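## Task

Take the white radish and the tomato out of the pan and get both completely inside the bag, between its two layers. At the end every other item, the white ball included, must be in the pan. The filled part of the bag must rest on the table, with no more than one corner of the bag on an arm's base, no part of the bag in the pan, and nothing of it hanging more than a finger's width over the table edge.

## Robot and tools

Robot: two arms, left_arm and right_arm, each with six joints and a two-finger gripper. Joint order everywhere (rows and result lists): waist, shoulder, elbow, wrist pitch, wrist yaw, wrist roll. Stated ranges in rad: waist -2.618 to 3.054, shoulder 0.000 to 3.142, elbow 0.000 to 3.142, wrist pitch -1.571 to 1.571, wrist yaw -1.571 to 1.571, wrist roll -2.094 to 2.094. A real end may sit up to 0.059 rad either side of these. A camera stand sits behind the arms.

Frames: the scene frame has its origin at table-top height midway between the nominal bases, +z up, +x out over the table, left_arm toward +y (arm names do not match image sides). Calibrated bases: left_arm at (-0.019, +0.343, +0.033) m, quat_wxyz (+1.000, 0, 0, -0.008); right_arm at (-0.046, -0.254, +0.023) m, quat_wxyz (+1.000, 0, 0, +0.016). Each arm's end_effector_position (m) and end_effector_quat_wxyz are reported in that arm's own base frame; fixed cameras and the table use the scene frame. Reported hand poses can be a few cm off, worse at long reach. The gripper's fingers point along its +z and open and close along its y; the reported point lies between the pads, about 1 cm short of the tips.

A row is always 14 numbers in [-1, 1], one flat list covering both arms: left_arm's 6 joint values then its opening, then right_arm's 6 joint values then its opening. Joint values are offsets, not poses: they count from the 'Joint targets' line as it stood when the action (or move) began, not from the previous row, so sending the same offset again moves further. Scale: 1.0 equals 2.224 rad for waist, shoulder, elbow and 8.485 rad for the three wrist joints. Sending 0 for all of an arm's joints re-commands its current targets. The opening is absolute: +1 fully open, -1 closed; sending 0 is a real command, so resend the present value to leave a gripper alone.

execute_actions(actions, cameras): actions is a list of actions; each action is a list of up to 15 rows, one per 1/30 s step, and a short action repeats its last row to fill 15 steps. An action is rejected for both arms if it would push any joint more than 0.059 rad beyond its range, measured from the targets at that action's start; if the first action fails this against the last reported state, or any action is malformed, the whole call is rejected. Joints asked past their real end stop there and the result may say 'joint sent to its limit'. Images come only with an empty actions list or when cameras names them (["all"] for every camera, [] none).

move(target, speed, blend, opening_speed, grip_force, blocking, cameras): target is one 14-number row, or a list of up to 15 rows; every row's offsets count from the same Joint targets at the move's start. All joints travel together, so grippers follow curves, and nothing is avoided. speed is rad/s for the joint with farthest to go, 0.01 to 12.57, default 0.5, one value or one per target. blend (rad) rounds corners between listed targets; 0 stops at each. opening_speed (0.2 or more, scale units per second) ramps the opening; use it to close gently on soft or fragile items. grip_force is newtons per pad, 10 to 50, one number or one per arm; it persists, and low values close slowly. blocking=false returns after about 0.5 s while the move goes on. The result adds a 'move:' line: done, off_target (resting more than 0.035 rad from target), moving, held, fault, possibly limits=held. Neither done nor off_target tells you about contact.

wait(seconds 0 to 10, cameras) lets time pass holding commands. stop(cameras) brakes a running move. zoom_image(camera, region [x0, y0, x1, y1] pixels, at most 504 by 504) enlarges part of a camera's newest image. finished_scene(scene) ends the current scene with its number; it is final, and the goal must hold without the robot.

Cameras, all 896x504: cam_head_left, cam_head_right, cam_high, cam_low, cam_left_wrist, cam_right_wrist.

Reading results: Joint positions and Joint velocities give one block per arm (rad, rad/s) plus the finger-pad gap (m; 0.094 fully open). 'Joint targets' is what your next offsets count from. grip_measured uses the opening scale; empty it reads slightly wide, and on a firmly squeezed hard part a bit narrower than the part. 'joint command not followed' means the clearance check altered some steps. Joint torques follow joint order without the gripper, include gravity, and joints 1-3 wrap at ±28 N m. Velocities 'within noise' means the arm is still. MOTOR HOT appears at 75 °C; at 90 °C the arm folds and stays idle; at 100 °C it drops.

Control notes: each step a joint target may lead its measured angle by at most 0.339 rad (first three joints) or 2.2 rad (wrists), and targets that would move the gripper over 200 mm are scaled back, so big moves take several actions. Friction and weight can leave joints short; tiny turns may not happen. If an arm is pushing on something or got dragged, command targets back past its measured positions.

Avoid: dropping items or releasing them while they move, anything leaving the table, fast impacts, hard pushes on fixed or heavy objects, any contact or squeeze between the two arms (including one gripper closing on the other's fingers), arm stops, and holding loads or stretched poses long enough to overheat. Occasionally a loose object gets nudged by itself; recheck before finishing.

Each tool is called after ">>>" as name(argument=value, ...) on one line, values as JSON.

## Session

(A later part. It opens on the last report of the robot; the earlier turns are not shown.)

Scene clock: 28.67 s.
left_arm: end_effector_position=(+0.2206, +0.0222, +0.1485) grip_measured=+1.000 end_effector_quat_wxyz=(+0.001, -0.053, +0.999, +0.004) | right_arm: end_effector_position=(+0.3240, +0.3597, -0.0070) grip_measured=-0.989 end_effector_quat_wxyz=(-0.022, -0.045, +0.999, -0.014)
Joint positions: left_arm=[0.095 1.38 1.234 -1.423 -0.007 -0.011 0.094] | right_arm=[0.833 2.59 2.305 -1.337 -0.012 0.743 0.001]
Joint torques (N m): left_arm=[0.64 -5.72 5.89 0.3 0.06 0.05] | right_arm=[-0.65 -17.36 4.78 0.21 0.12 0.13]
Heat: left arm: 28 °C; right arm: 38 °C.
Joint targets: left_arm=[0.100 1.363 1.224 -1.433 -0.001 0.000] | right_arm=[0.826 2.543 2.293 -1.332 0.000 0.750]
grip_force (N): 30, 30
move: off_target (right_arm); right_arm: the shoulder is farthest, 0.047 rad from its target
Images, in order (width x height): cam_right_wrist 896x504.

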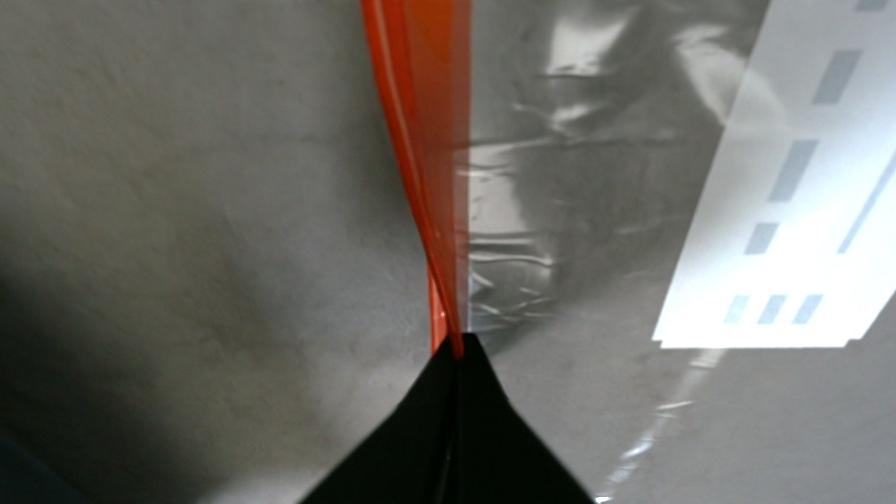

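>>> move(target=[0, 0, 0, 0, 0, 0, 1, -0.0076, -0.0617, -0.0473, 0.0041, 0, -0.0019, -1], speed=0.4, cameras=["cam_head_left", "cam_high", "cam_low", "cam_right_wrist"])

>>> zoom_image(camera="cam_high", region=[320, 50, 540, 330])

>>> zoom_image(camera="cam_low", region=[340, 270, 560, 390])

Scene clock: 30.33 s.
left_arm: end_effector_position=(+0.2206, +0.0222, +0.1485) grip_measured=+1.000 end_effector_quat_wxyz=(+0.001, -0.053, +0.999, +0.004) | right_arm: end_effector_position=(+0.3257, +0.3471, +0.0252) grip_measured=-0.989 end_effector_quat_wxyz=(-0.005, -0.036, +0.999, +0.002)
Joint positions: left_arm=[0.095 1.38 1.234 -1.423 -0.007 -0.011 0.094] | right_arm=[0.813 2.459 2.192 -1.308 -0.01 0.742 0.001]
Joint torques (N m): left_arm=[0.61 -5.72 5.89 0.31 0.06 0.05] | right_arm=[-0.4 -17.37 5.59 0.36 0.1 -0.03]
Heat: left arm: 28 °C; right arm: 40 °C.
Joint targets: left_arm=[0.100 1.363 1.224 -1.433 -0.001 0.000] | right_arm=[0.809 2.406 2.187 -1.297 0.000 0.734]
grip_force (N): 30, 30
move: off_target (right_arm); right_arm: the shoulder is farthest, 0.053 rad from its target
Images, in order (width x height): cam_head_left 896x504, cam_high 896x504, cam_low 896x504, cam_right_wrist 896x504.

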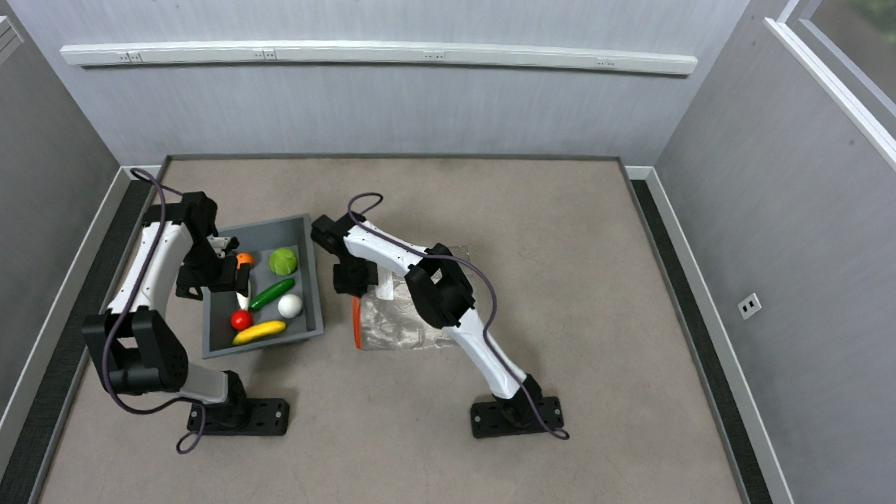

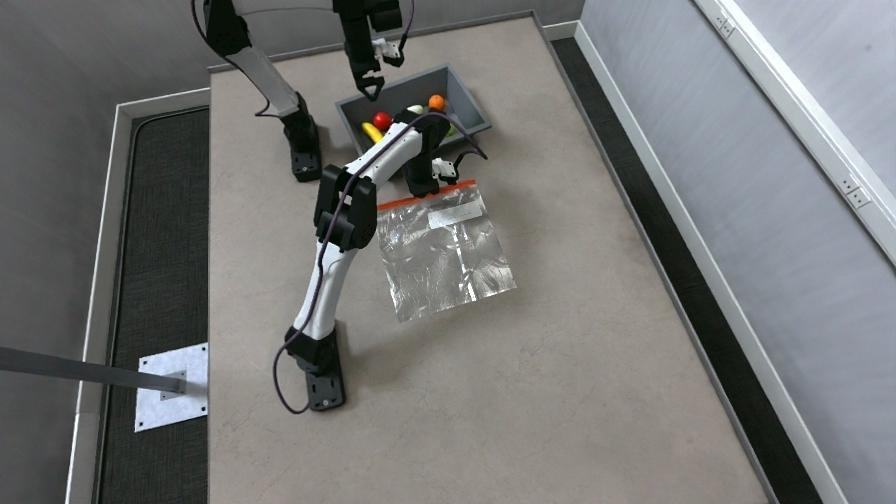

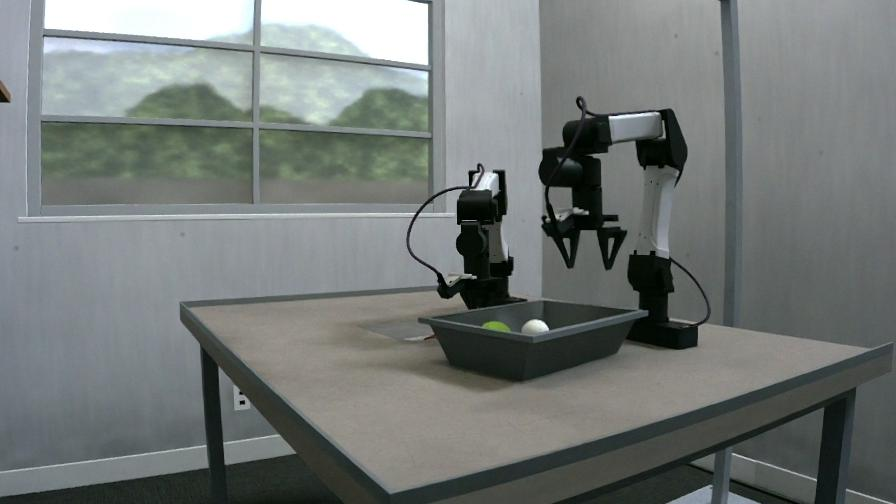

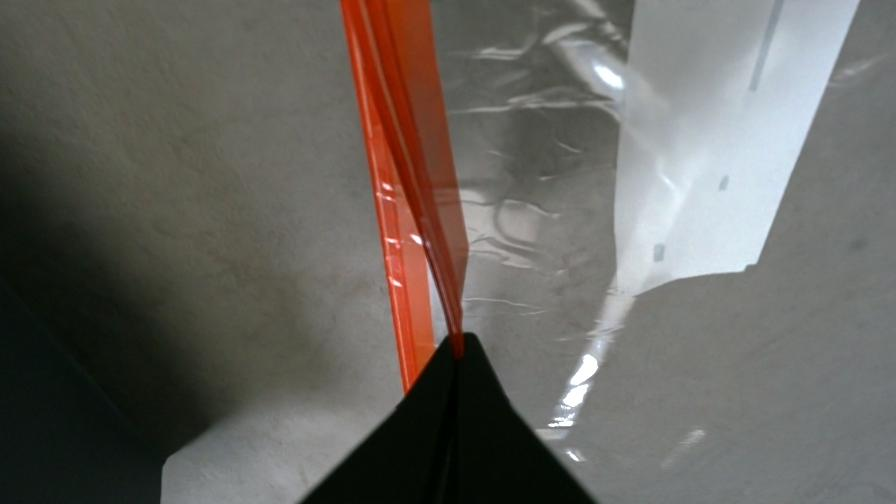

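Scaled by 1.800 from the camera's 896x504 image, which has a finer 1280x720 frame.

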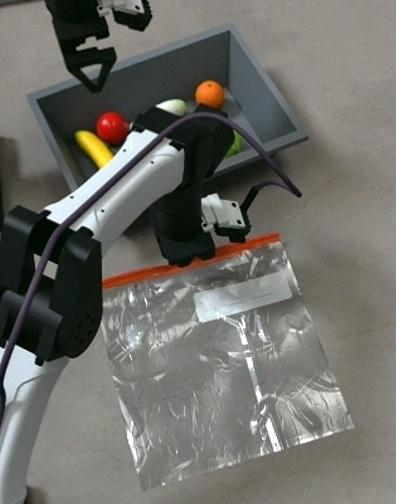

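Scaled by 2.291 from the camera's 896x504 image, which has a finer 1280x720 frame.

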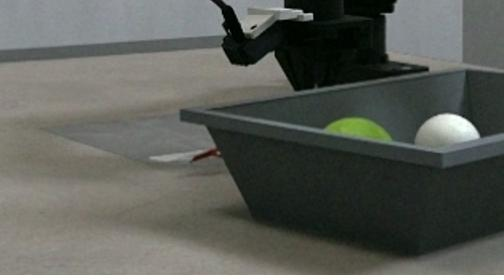

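>>> move(target=[0, 0, 0, 0, 0, 0, 1, -0.0333, -0.295, -0.4326, 0.1006, 0, -0.0028, -1], speed=0.5, cameras=["cam_head_left", "cam_high", "cam_low", "cam_right_wrist"])

>>> zoom_image(camera="cam_high", region=[320, 50, 540, 330])

>>> zoom_image(camera="cam_low", region=[340, 270, 560, 390])

>>> zoom_image(camera="cam_head_left", region=[280, 190, 500, 370])

Scene clock: 34.97 s.
left_arm: end_effector_position=(+0.2206, +0.0222, +0.1485) grip_measured=+1.000 end_effector_quat_wxyz=(+0.001, -0.053, +0.999, +0.004) | right_arm: end_effector_position=(+0.3278, +0.3026, +0.0784) grip_measured=-0.989 end_effector_quat_wxyz=(+0.197, -0.012, +0.963, +0.183)
Joint positions: left_arm=[0.095 1.38 1.234 -1.423 -0.007 -0.011 0.094] | right_arm=[0.741 1.795 1.23 -0.462 -0.01 0.719 0.001]
Joint torques (N m): left_arm=[0.61 -5.72 5.87 0.3 0.06 0.07] | right_arm=[-0.55 -12.4 6.19 1.37 0.1 -0.07]
Heat: left arm: 28 °C; right arm: 42 °C.
Joint targets: left_arm=[0.100 1.363 1.224 -1.433 -0.001 0.000] | right_arm=[0.735 1.750 1.225 -0.443 0.000 0.711]
grip_force (N): 30, 30
move: off_target (right_arm); right_arm: the shoulder is farthest, 0.045 rad from its target
Images, in order (width x height): cam_head_left 896x504, cam_high 896x504, cam_low 896x504, cam_right_wrist 896x504.

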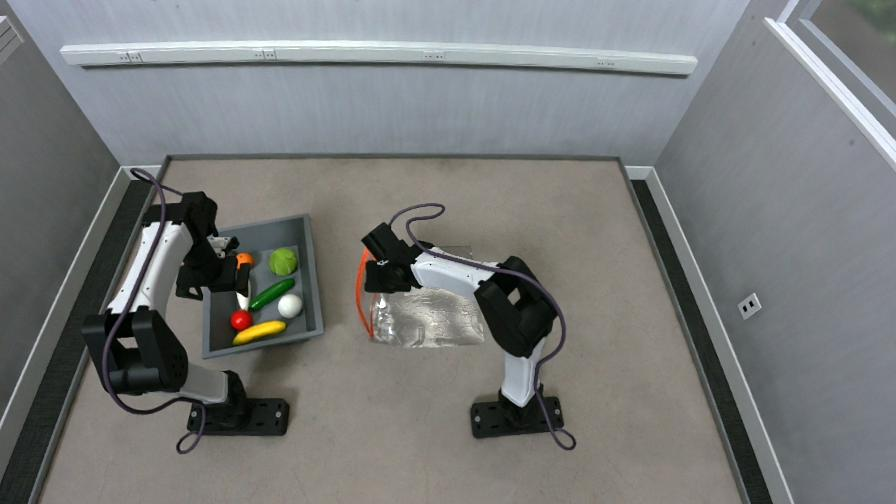

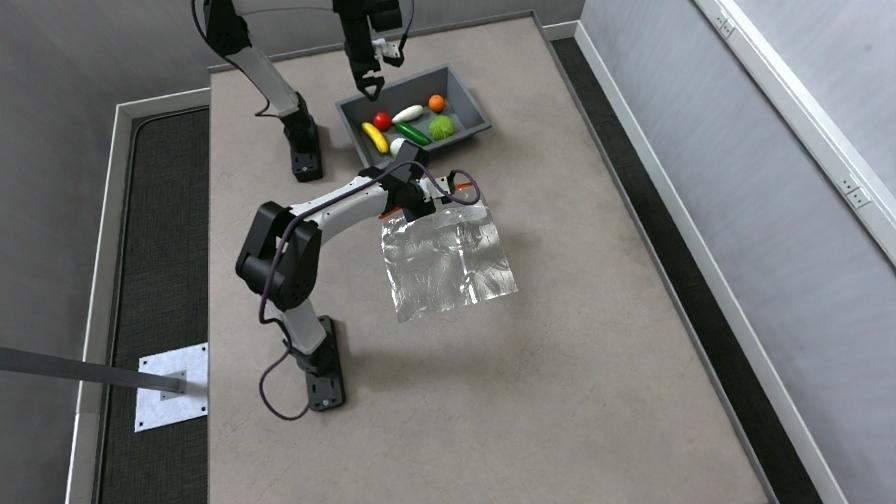

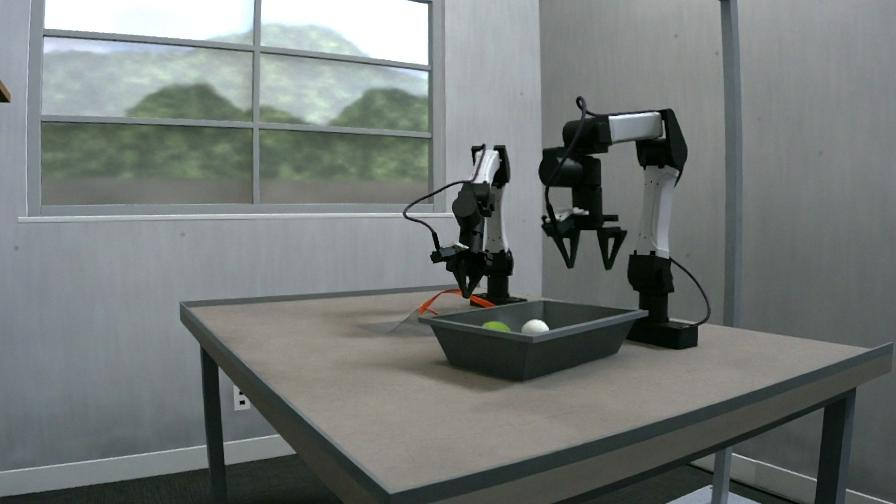

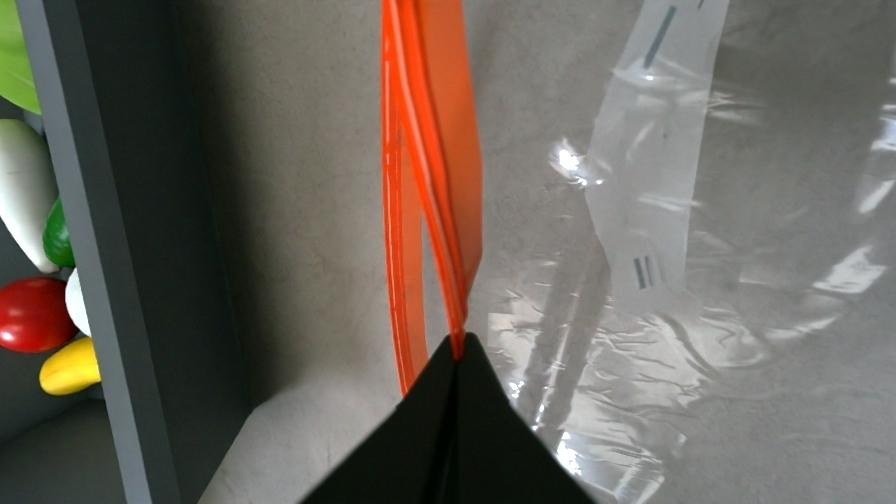

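Scaled by 1.800 from the camera's 896x504 image, which has a finer 1280x720 frame.

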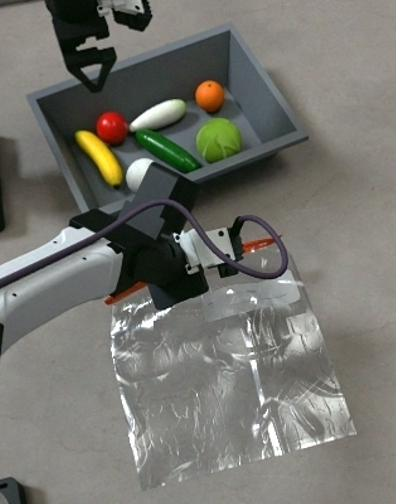

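Scaled by 2.291 from the camera's 896x504 image, which has a finer 1280x720 frame.

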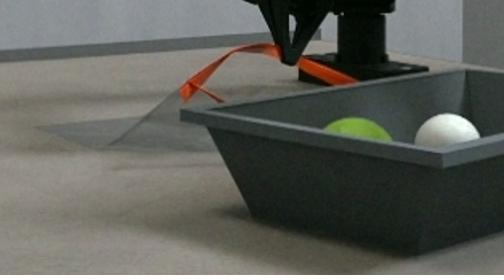

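Scaled by 2.291 from the camera's 896x504 image, which has a finer 1280x720 frame.

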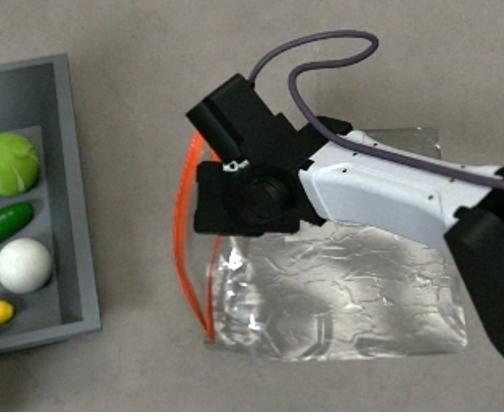

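>>> move(target=[0.0036, 0.0616, -0.1254, 0.0496, 0, -0.0271, 0.4, 0, 0, 0, 0, 0, 0, -1], speed=0.8, cameras=["cam_head_left", "cam_left_wrist"])

Scene clock: 39.27 s.
left_arm: end_effector_position=(+0.2414, +0.0258, +0.0546) grip_measured=+0.402 end_effector_quat_wxyz=(+0.005, -0.159, +0.987, +0.003) | right_arm: end_effector_position=(+0.3279, +0.3026, +0.0784) grip_measured=-0.989 end_effector_quat_wxyz=(+0.197, -0.012, +0.963, +0.183)
Joint positions: left_arm=[0.101 1.492 0.953 -1.022 -0.007 -0.218 0.066] | right_arm=[0.741 1.795 1.23 -0.462 -0.01 0.719 0.001]
Joint torques (N m): left_arm=[0.69 -4.57 5.91 0.55 0.05 -0.16] | right_arm=[-0.53 -12.4 6.16 1.37 0.1 -0.06]
Heat: left arm: 28 °C; right arm: 43 °C.
Joint targets: left_arm=[0.108 1.500 0.945 -1.012 -0.001 -0.230] | right_arm=[0.735 1.750 1.225 -0.443 0.000 0.711]
grip_force (N): 30, 30
move: off_target (right_arm); right_arm: the shoulder is farthest, 0.045 rad from its target
Images, in order (width x height): cam_head_left 896x504, cam_left_wrist 896x504.

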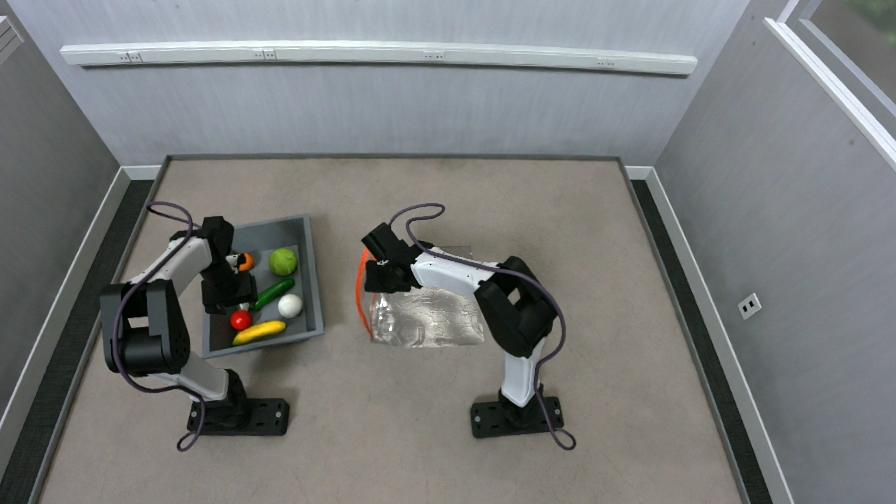

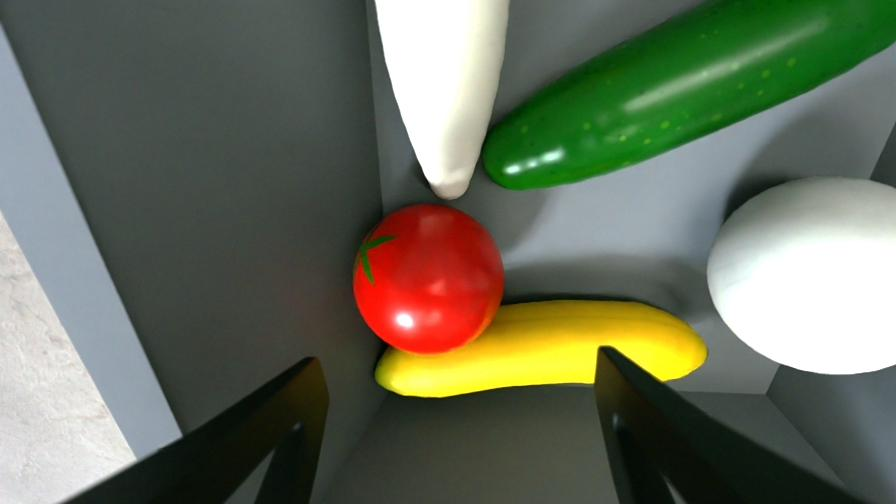

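>>> move(target=[0.0209, 0.0198, -0.0621, 0.0203, 0, 0.0041, 0.36, 0, 0, 0, 0, 0, 0, -1], speed=0.4, cameras=["cam_left_wrist"])

>>> zoom_image(camera="cam_left_wrist", region=[220, 200, 660, 504])

Scene clock: 41.93 s.
left_arm: end_effector_position=(+0.2328, +0.0353, +0.0140) grip_measured=+0.362 end_effector_quat_wxyz=(+0.003, -0.176, +0.984, +0.002) | right_arm: end_effector_position=(+0.3279, +0.3026, +0.0784) grip_measured=-0.989 end_effector_quat_wxyz=(+0.197, -0.012, +0.963, +0.183)
Joint positions: left_arm=[0.147 1.532 0.817 -0.85 -0.005 -0.208 0.064] | right_arm=[0.741 1.795 1.23 -0.462 -0.01 0.719 0.001]
Joint torques (N m): left_arm=[0.8 -4.23 5.3 0.54 0.03 0.07] | right_arm=[-0.55 -12.4 6.17 1.37 0.1 -0.07]
Heat: left arm: 28 °C; right arm: 44 °C.
Joint targets: left_arm=[0.154 1.544 0.807 -0.840 -0.001 -0.195] | right_arm=[0.735 1.750 1.225 -0.443 0.000 0.711]
grip_force (N): 30, 30
move: off_target (right_arm); right_arm: the shoulder is farthest, 0.045 rad from its target
Images, in order (width x height): cam_left_wrist 896x504.

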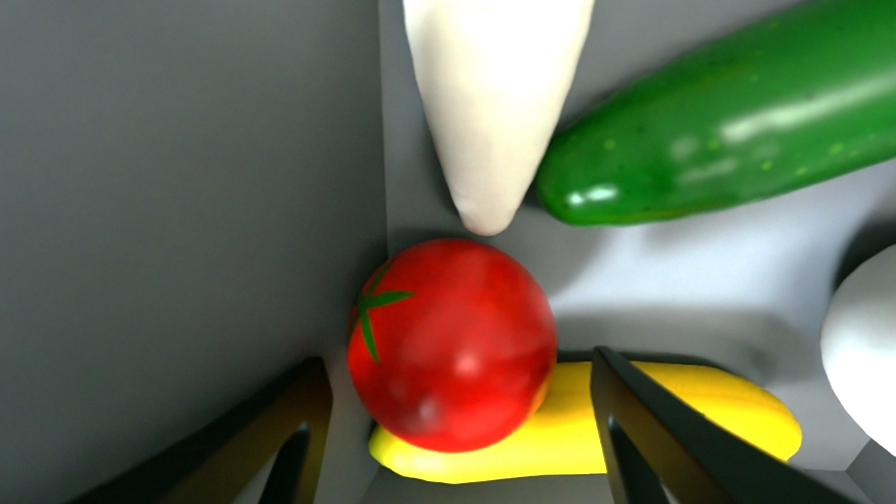

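Scaled by 1.145 from the camera's 896x504 image, which has a finer 1280x720 frame.

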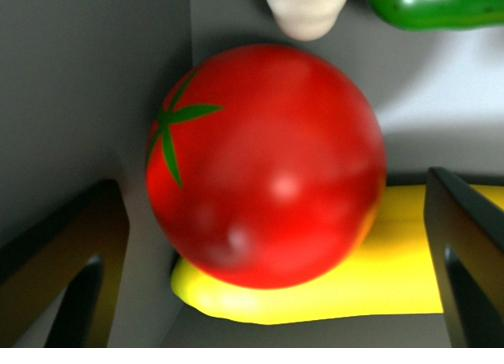

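>>> move(target=[[0, 0.0080, -0.0094, 0.0046, 0, 0, 0.36, 0, 0, 0, 0, 0, 0, -1], [0, 0.0080, -0.0094, 0.0046, 0, 0, 0.2, 0, 0, 0, 0, 0, 0, -1], [0, 0.0150, -0.0168, 0.0083, 0, 0, 0.2, 0, 0, 0, 0, 0, 0, -1]], speed=0.4, opening_speed=1.0, cameras=["cam_left_wrist"])

Scene clock: 44.70 s.
left_arm: end_effector_position=(+0.2324, +0.0330, -0.0007) grip_measured=+0.202 end_effector_quat_wxyz=(+0.001, -0.176, +0.984, -0.004) | right_arm: end_effector_position=(+0.3279, +0.3026, +0.0784) grip_measured=-0.989 end_effector_quat_wxyz=(+0.197, -0.012, +0.963, +0.183)
Joint positions: left_arm=[0.147 1.563 0.781 -0.785 0.008 -0.207 0.056] | right_arm=[0.741 1.795 1.23 -0.462 -0.01 0.719 0.001]
Joint torques (N m): left_arm=[0.8 -4.16 4.96 0.6 -0.08 0.06] | right_arm=[-0.55 -12.4 6.16 1.37 0.1 -0.06]
Heat: left arm: 28 °C; right arm: 45 °C.
Joint targets: left_arm=[0.154 1.577 0.769 -0.769 -0.001 -0.195] | right_arm=[0.735 1.750 1.225 -0.443 0.000 0.711]
grip_force (N): 30, 30
move: off_target (right_arm); right_arm: the shoulder is farthest, 0.045 rad from its target
Images, in order (width x height): cam_left_wrist 896x504.

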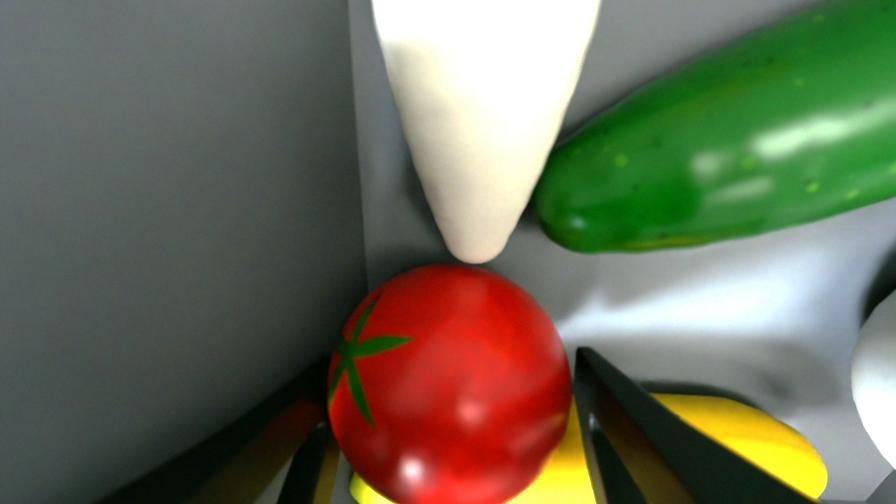

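>>> move(target=[[0, -0.0089, -0.011, 0.0005, 0, 0, 0.2, 0, 0, 0, 0, 0, 0, -1], [0, -0.0089, -0.011, 0.0005, 0, 0, -0.05, 0, 0, 0, 0, 0, 0, -1]], speed=0.4, opening_speed=0.5, grip_force=[20, 30], cameras=["cam_left_wrist"])

Scene clock: 47.17 s.
left_arm: end_effector_position=(+0.2287, +0.0322, -0.0053) grip_measured=+0.007 end_effector_quat_wxyz=(-0.001, -0.176, +0.984, -0.005) | right_arm: end_effector_position=(+0.3279, +0.3026, +0.0784) grip_measured=-0.989 end_effector_quat_wxyz=(+0.197, -0.012, +0.963, +0.183)
Joint positions: left_arm=[0.147 1.563 0.759 -0.768 0.01 -0.207 0.047] | right_arm=[0.741 1.795 1.23 -0.462 -0.01 0.719 0.001]
Joint torques (N m): left_arm=[0.77 -5.65 4.62 0.44 -0.1 0.08] | right_arm=[-0.55 -12.4 6.19 1.37 0.1 -0.07]
Heat: left arm: 28 °C; right arm: 45 °C.
Joint targets: left_arm=[0.154 1.557 0.745 -0.765 -0.001 -0.195] | right_arm=[0.735 1.750 1.225 -0.443 0.000 0.711]
grip_force (N): 20, 30
move: off_target (right_arm); right_arm: the shoulder is farthest, 0.045 rad from its target
Images, in order (width x height): cam_left_wrist 896x504.

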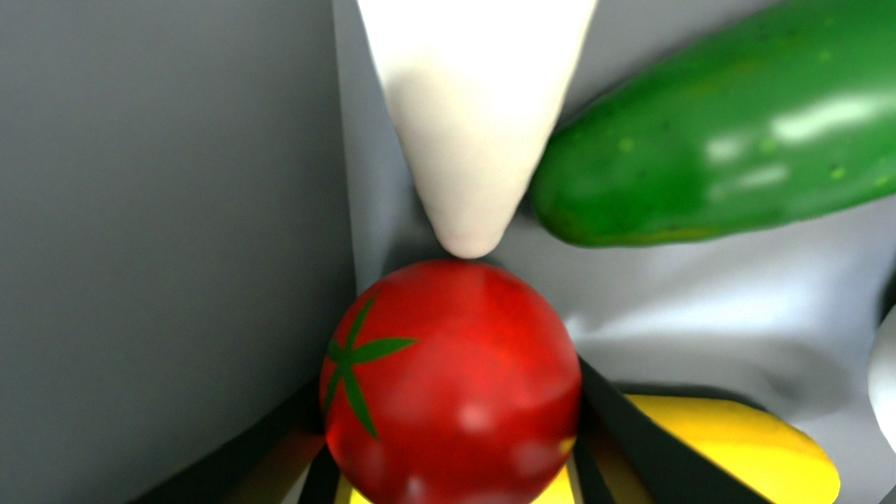

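>>> move(target=[[0, -0.0339, 0.0582, -0.0241, 0, 0, -0.05, 0, 0, 0, 0, 0, 0, -1], [0, -0.0604, 0.1768, -0.0621, 0, 0, -0.05, 0, -0.0719, -0.2176, 0.0929, 0, 0, -1]], speed=0.5, blend=0.05, cameras=["cam_head_left", "cam_high", "cam_low", "cam_left_wrist", "cam_right_wrist"])

>>> zoom_image(camera="cam_low", region=[340, 230, 620, 390])

Scene clock: 54.37 s.
left_arm: end_effector_position=(+0.2271, +0.0319, +0.1068) grip_measured=+0.001 end_effector_quat_wxyz=(-0.016, -0.176, +0.984, -0.004) | right_arm: end_effector_position=(+0.3283, +0.3030, +0.0928) grip_measured=-0.989 end_effector_quat_wxyz=(+0.357, -0.013, +0.876, +0.325)
Joint positions: left_arm=[0.147 1.44 1.119 -1.28 0.01 -0.207 0.047] | right_arm=[0.741 1.63 0.745 0.321 -0.01 0.718 0.001]
Joint torques (N m): left_arm=[0.79 -6.17 8.83 0.21 -0.11 0.06] | right_arm=[-0.55 -10.26 6 1.97 0.09 -0.08]
Heat: left arm: 28 °C; right arm: 46 °C.
Joint targets: left_arm=[0.154 1.423 1.138 -1.292 -0.001 -0.195] | right_arm=[0.735 1.590 0.741 0.345 0.000 0.710]
grip_force (N): 20, 30
move: off_target (right_arm); right_arm: the shoulder is farthest, 0.040 rad from its target
Images, in order (width x height): cam_head_left 896x504, cam_high 896x504, cam_low 896x504, cam_left_wrist 896x504, cam_right_wrist 896x504.

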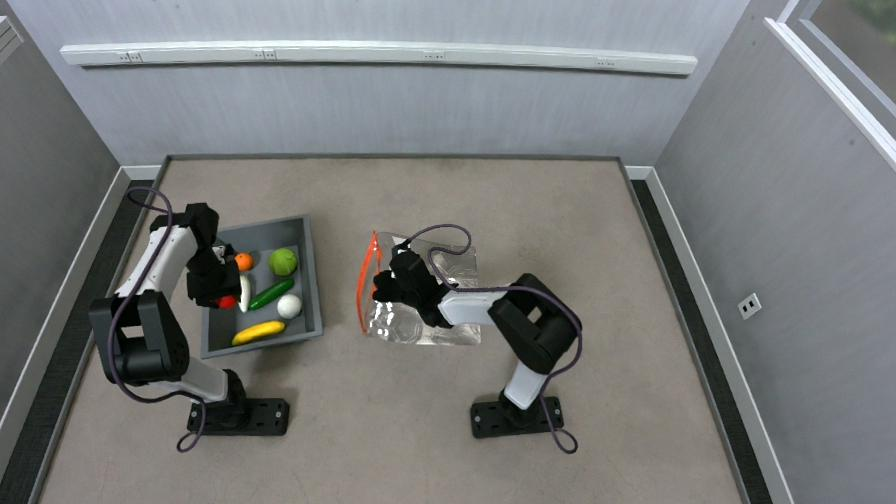

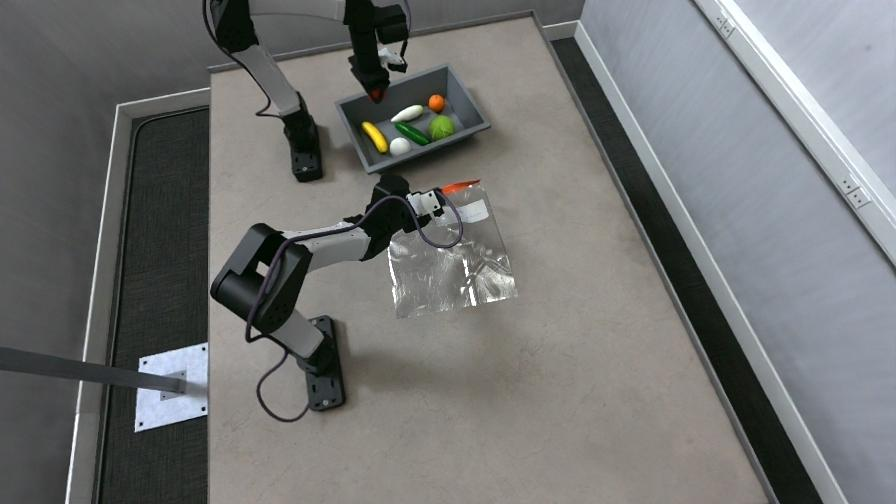

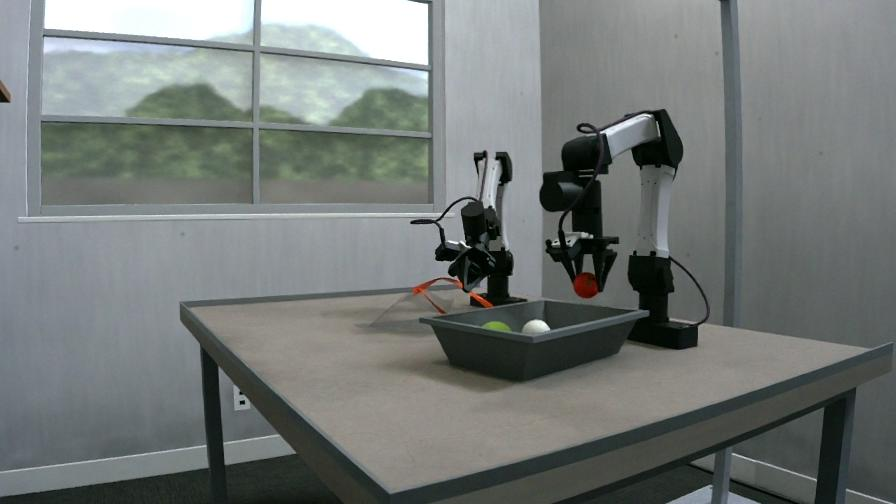

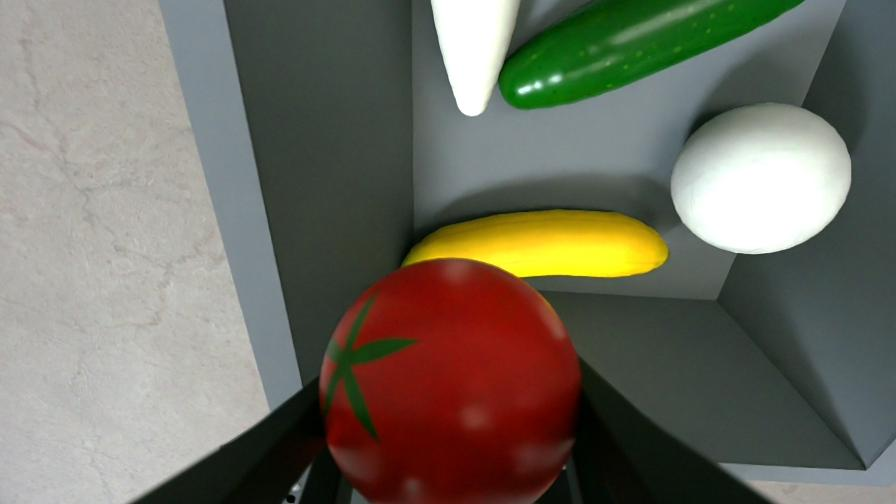

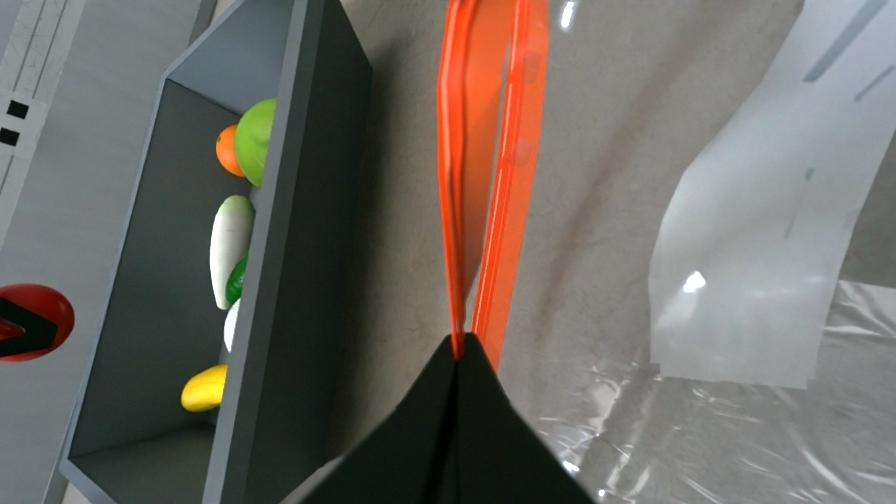

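Scaled by 1.800 from the camera's 896x504 image, which has a finer 1280x720 frame.

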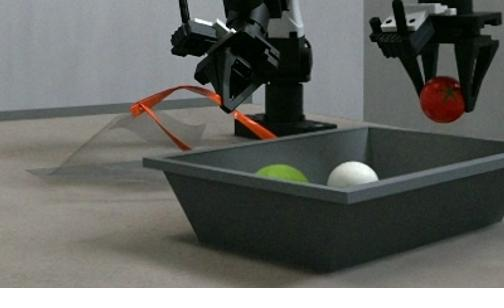

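>>> move(target=[[-0.1097, 0.0346, 0.0099, 0.0415, 0.0425, 0.0786, -0.05, 0, 0, 0, 0, 0, 0, -1], [-0.2194, 0.1446, -0.0346, 0.0823, 0.0850, 0.1573, -0.05, 0, 0, 0, 0, 0, 0, -1]], speed=0.8, blend=0.1, cameras=["cam_head_left", "cam_high", "cam_low", "cam_left_wrist", "cam_right_wrist"])

>>> zoom_image(camera="cam_head_left", region=[270, 190, 500, 370])

>>> zoom_image(camera="cam_low", region=[340, 230, 620, 390])

Scene clock: 57.87 s.
left_arm: end_effector_position=(+0.2987, -0.2221, +0.0737) grip_measured=+0.001 end_effector_quat_wxyz=(+0.264, +0.657, +0.657, -0.259) | right_arm: end_effector_position=(+0.3283, +0.3030, +0.0929) grip_measured=-0.989 end_effector_quat_wxyz=(+0.357, -0.013, +0.876, +0.325)
Joint positions: left_arm=[-0.332 1.732 1.07 -0.603 0.704 1.126 0.047] | right_arm=[0.741 1.63 0.745 0.322 -0.01 0.718 0.001]
Joint torques (N m): left_arm=[0.08 -6.58 6.09 1.09 0.56 0.07] | right_arm=[-0.54 -10.24 6 1.94 0.09 -0.08]
Heat: left arm: 29 °C; right arm: 46 °C.
Joint targets: left_arm=[-0.334 1.745 1.061 -0.594 0.720 1.139] | right_arm=[0.735 1.590 0.741 0.345 0.000 0.710]
grip_force (N): 20, 30
move: off_target (right_arm); right_arm: the shoulder is farthest, 0.040 rad from its target
Images, in order (width x height): cam_head_left 896x504, cam_high 896x504, cam_low 896x504, cam_left_wrist 896x504, cam_right_wrist 896x504.

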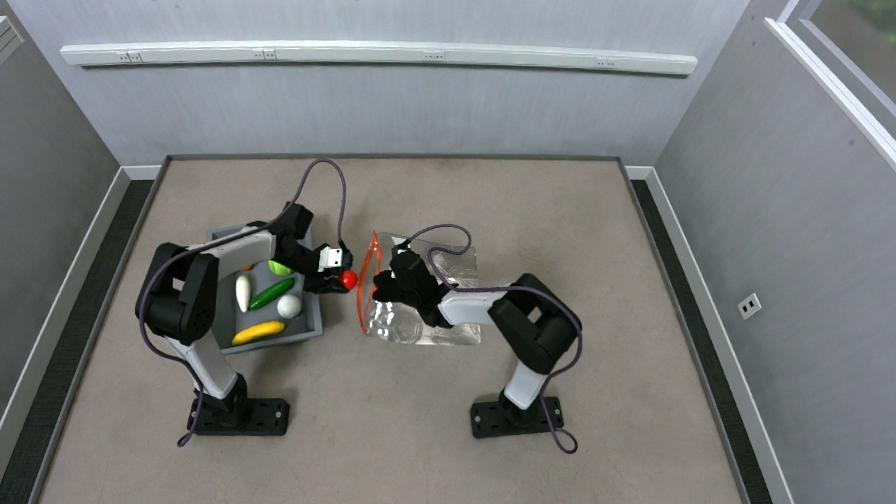

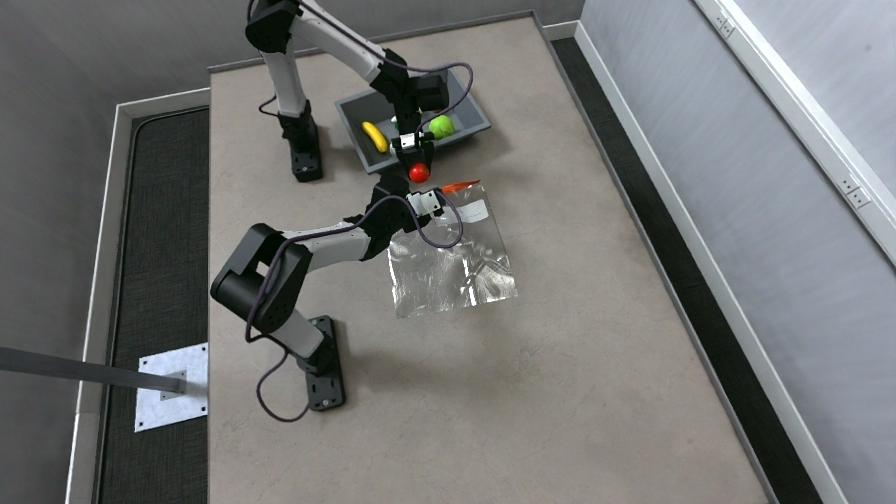

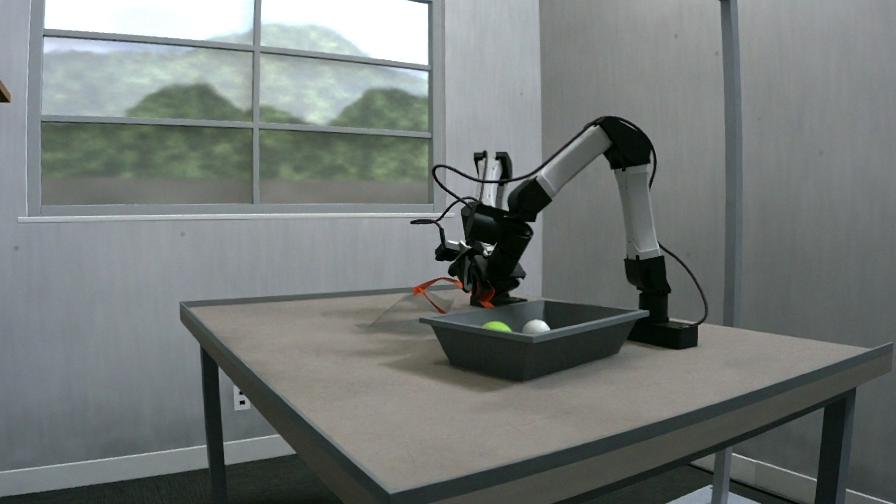

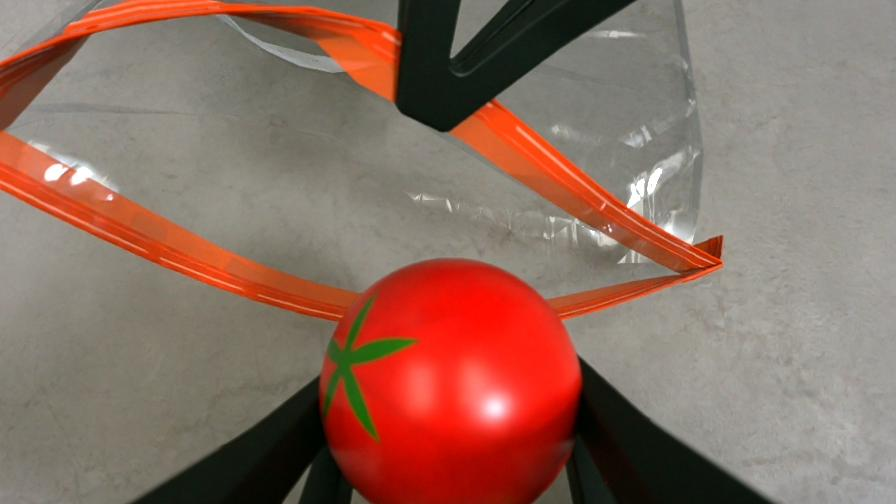

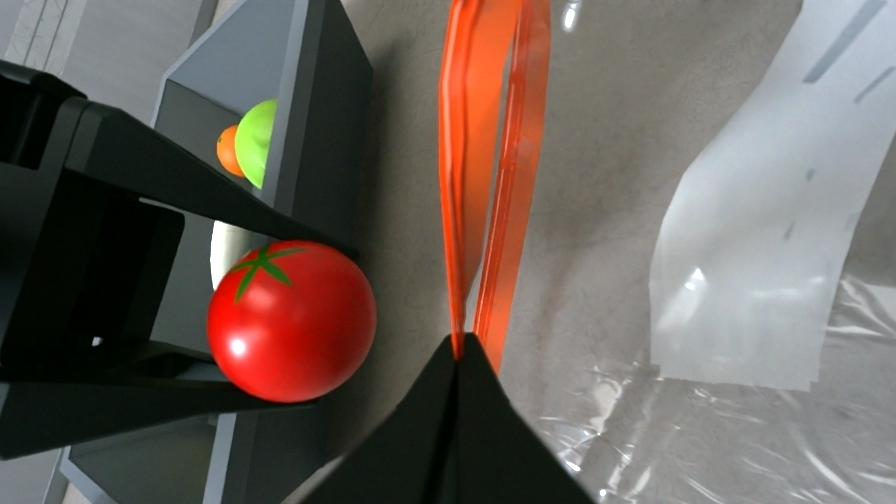

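Scaled by 2.191 from the camera's 896x504 image, which has a finer 1280x720 frame.

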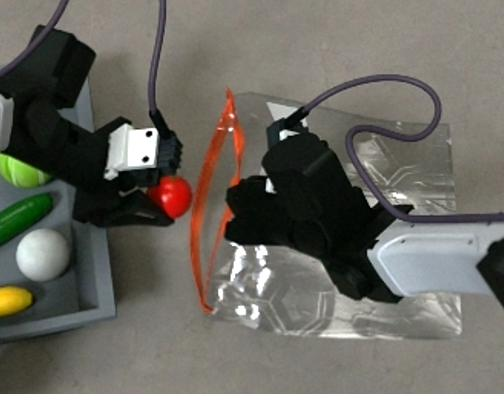

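Scaled by 1.800 from the camera's 896x504 image, which has a finer 1280x720 frame.

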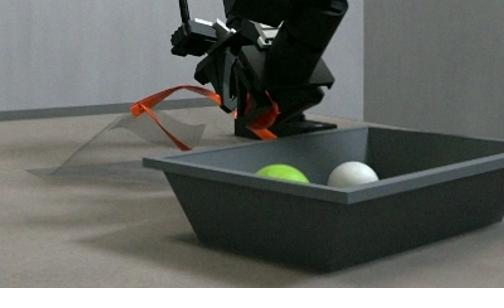

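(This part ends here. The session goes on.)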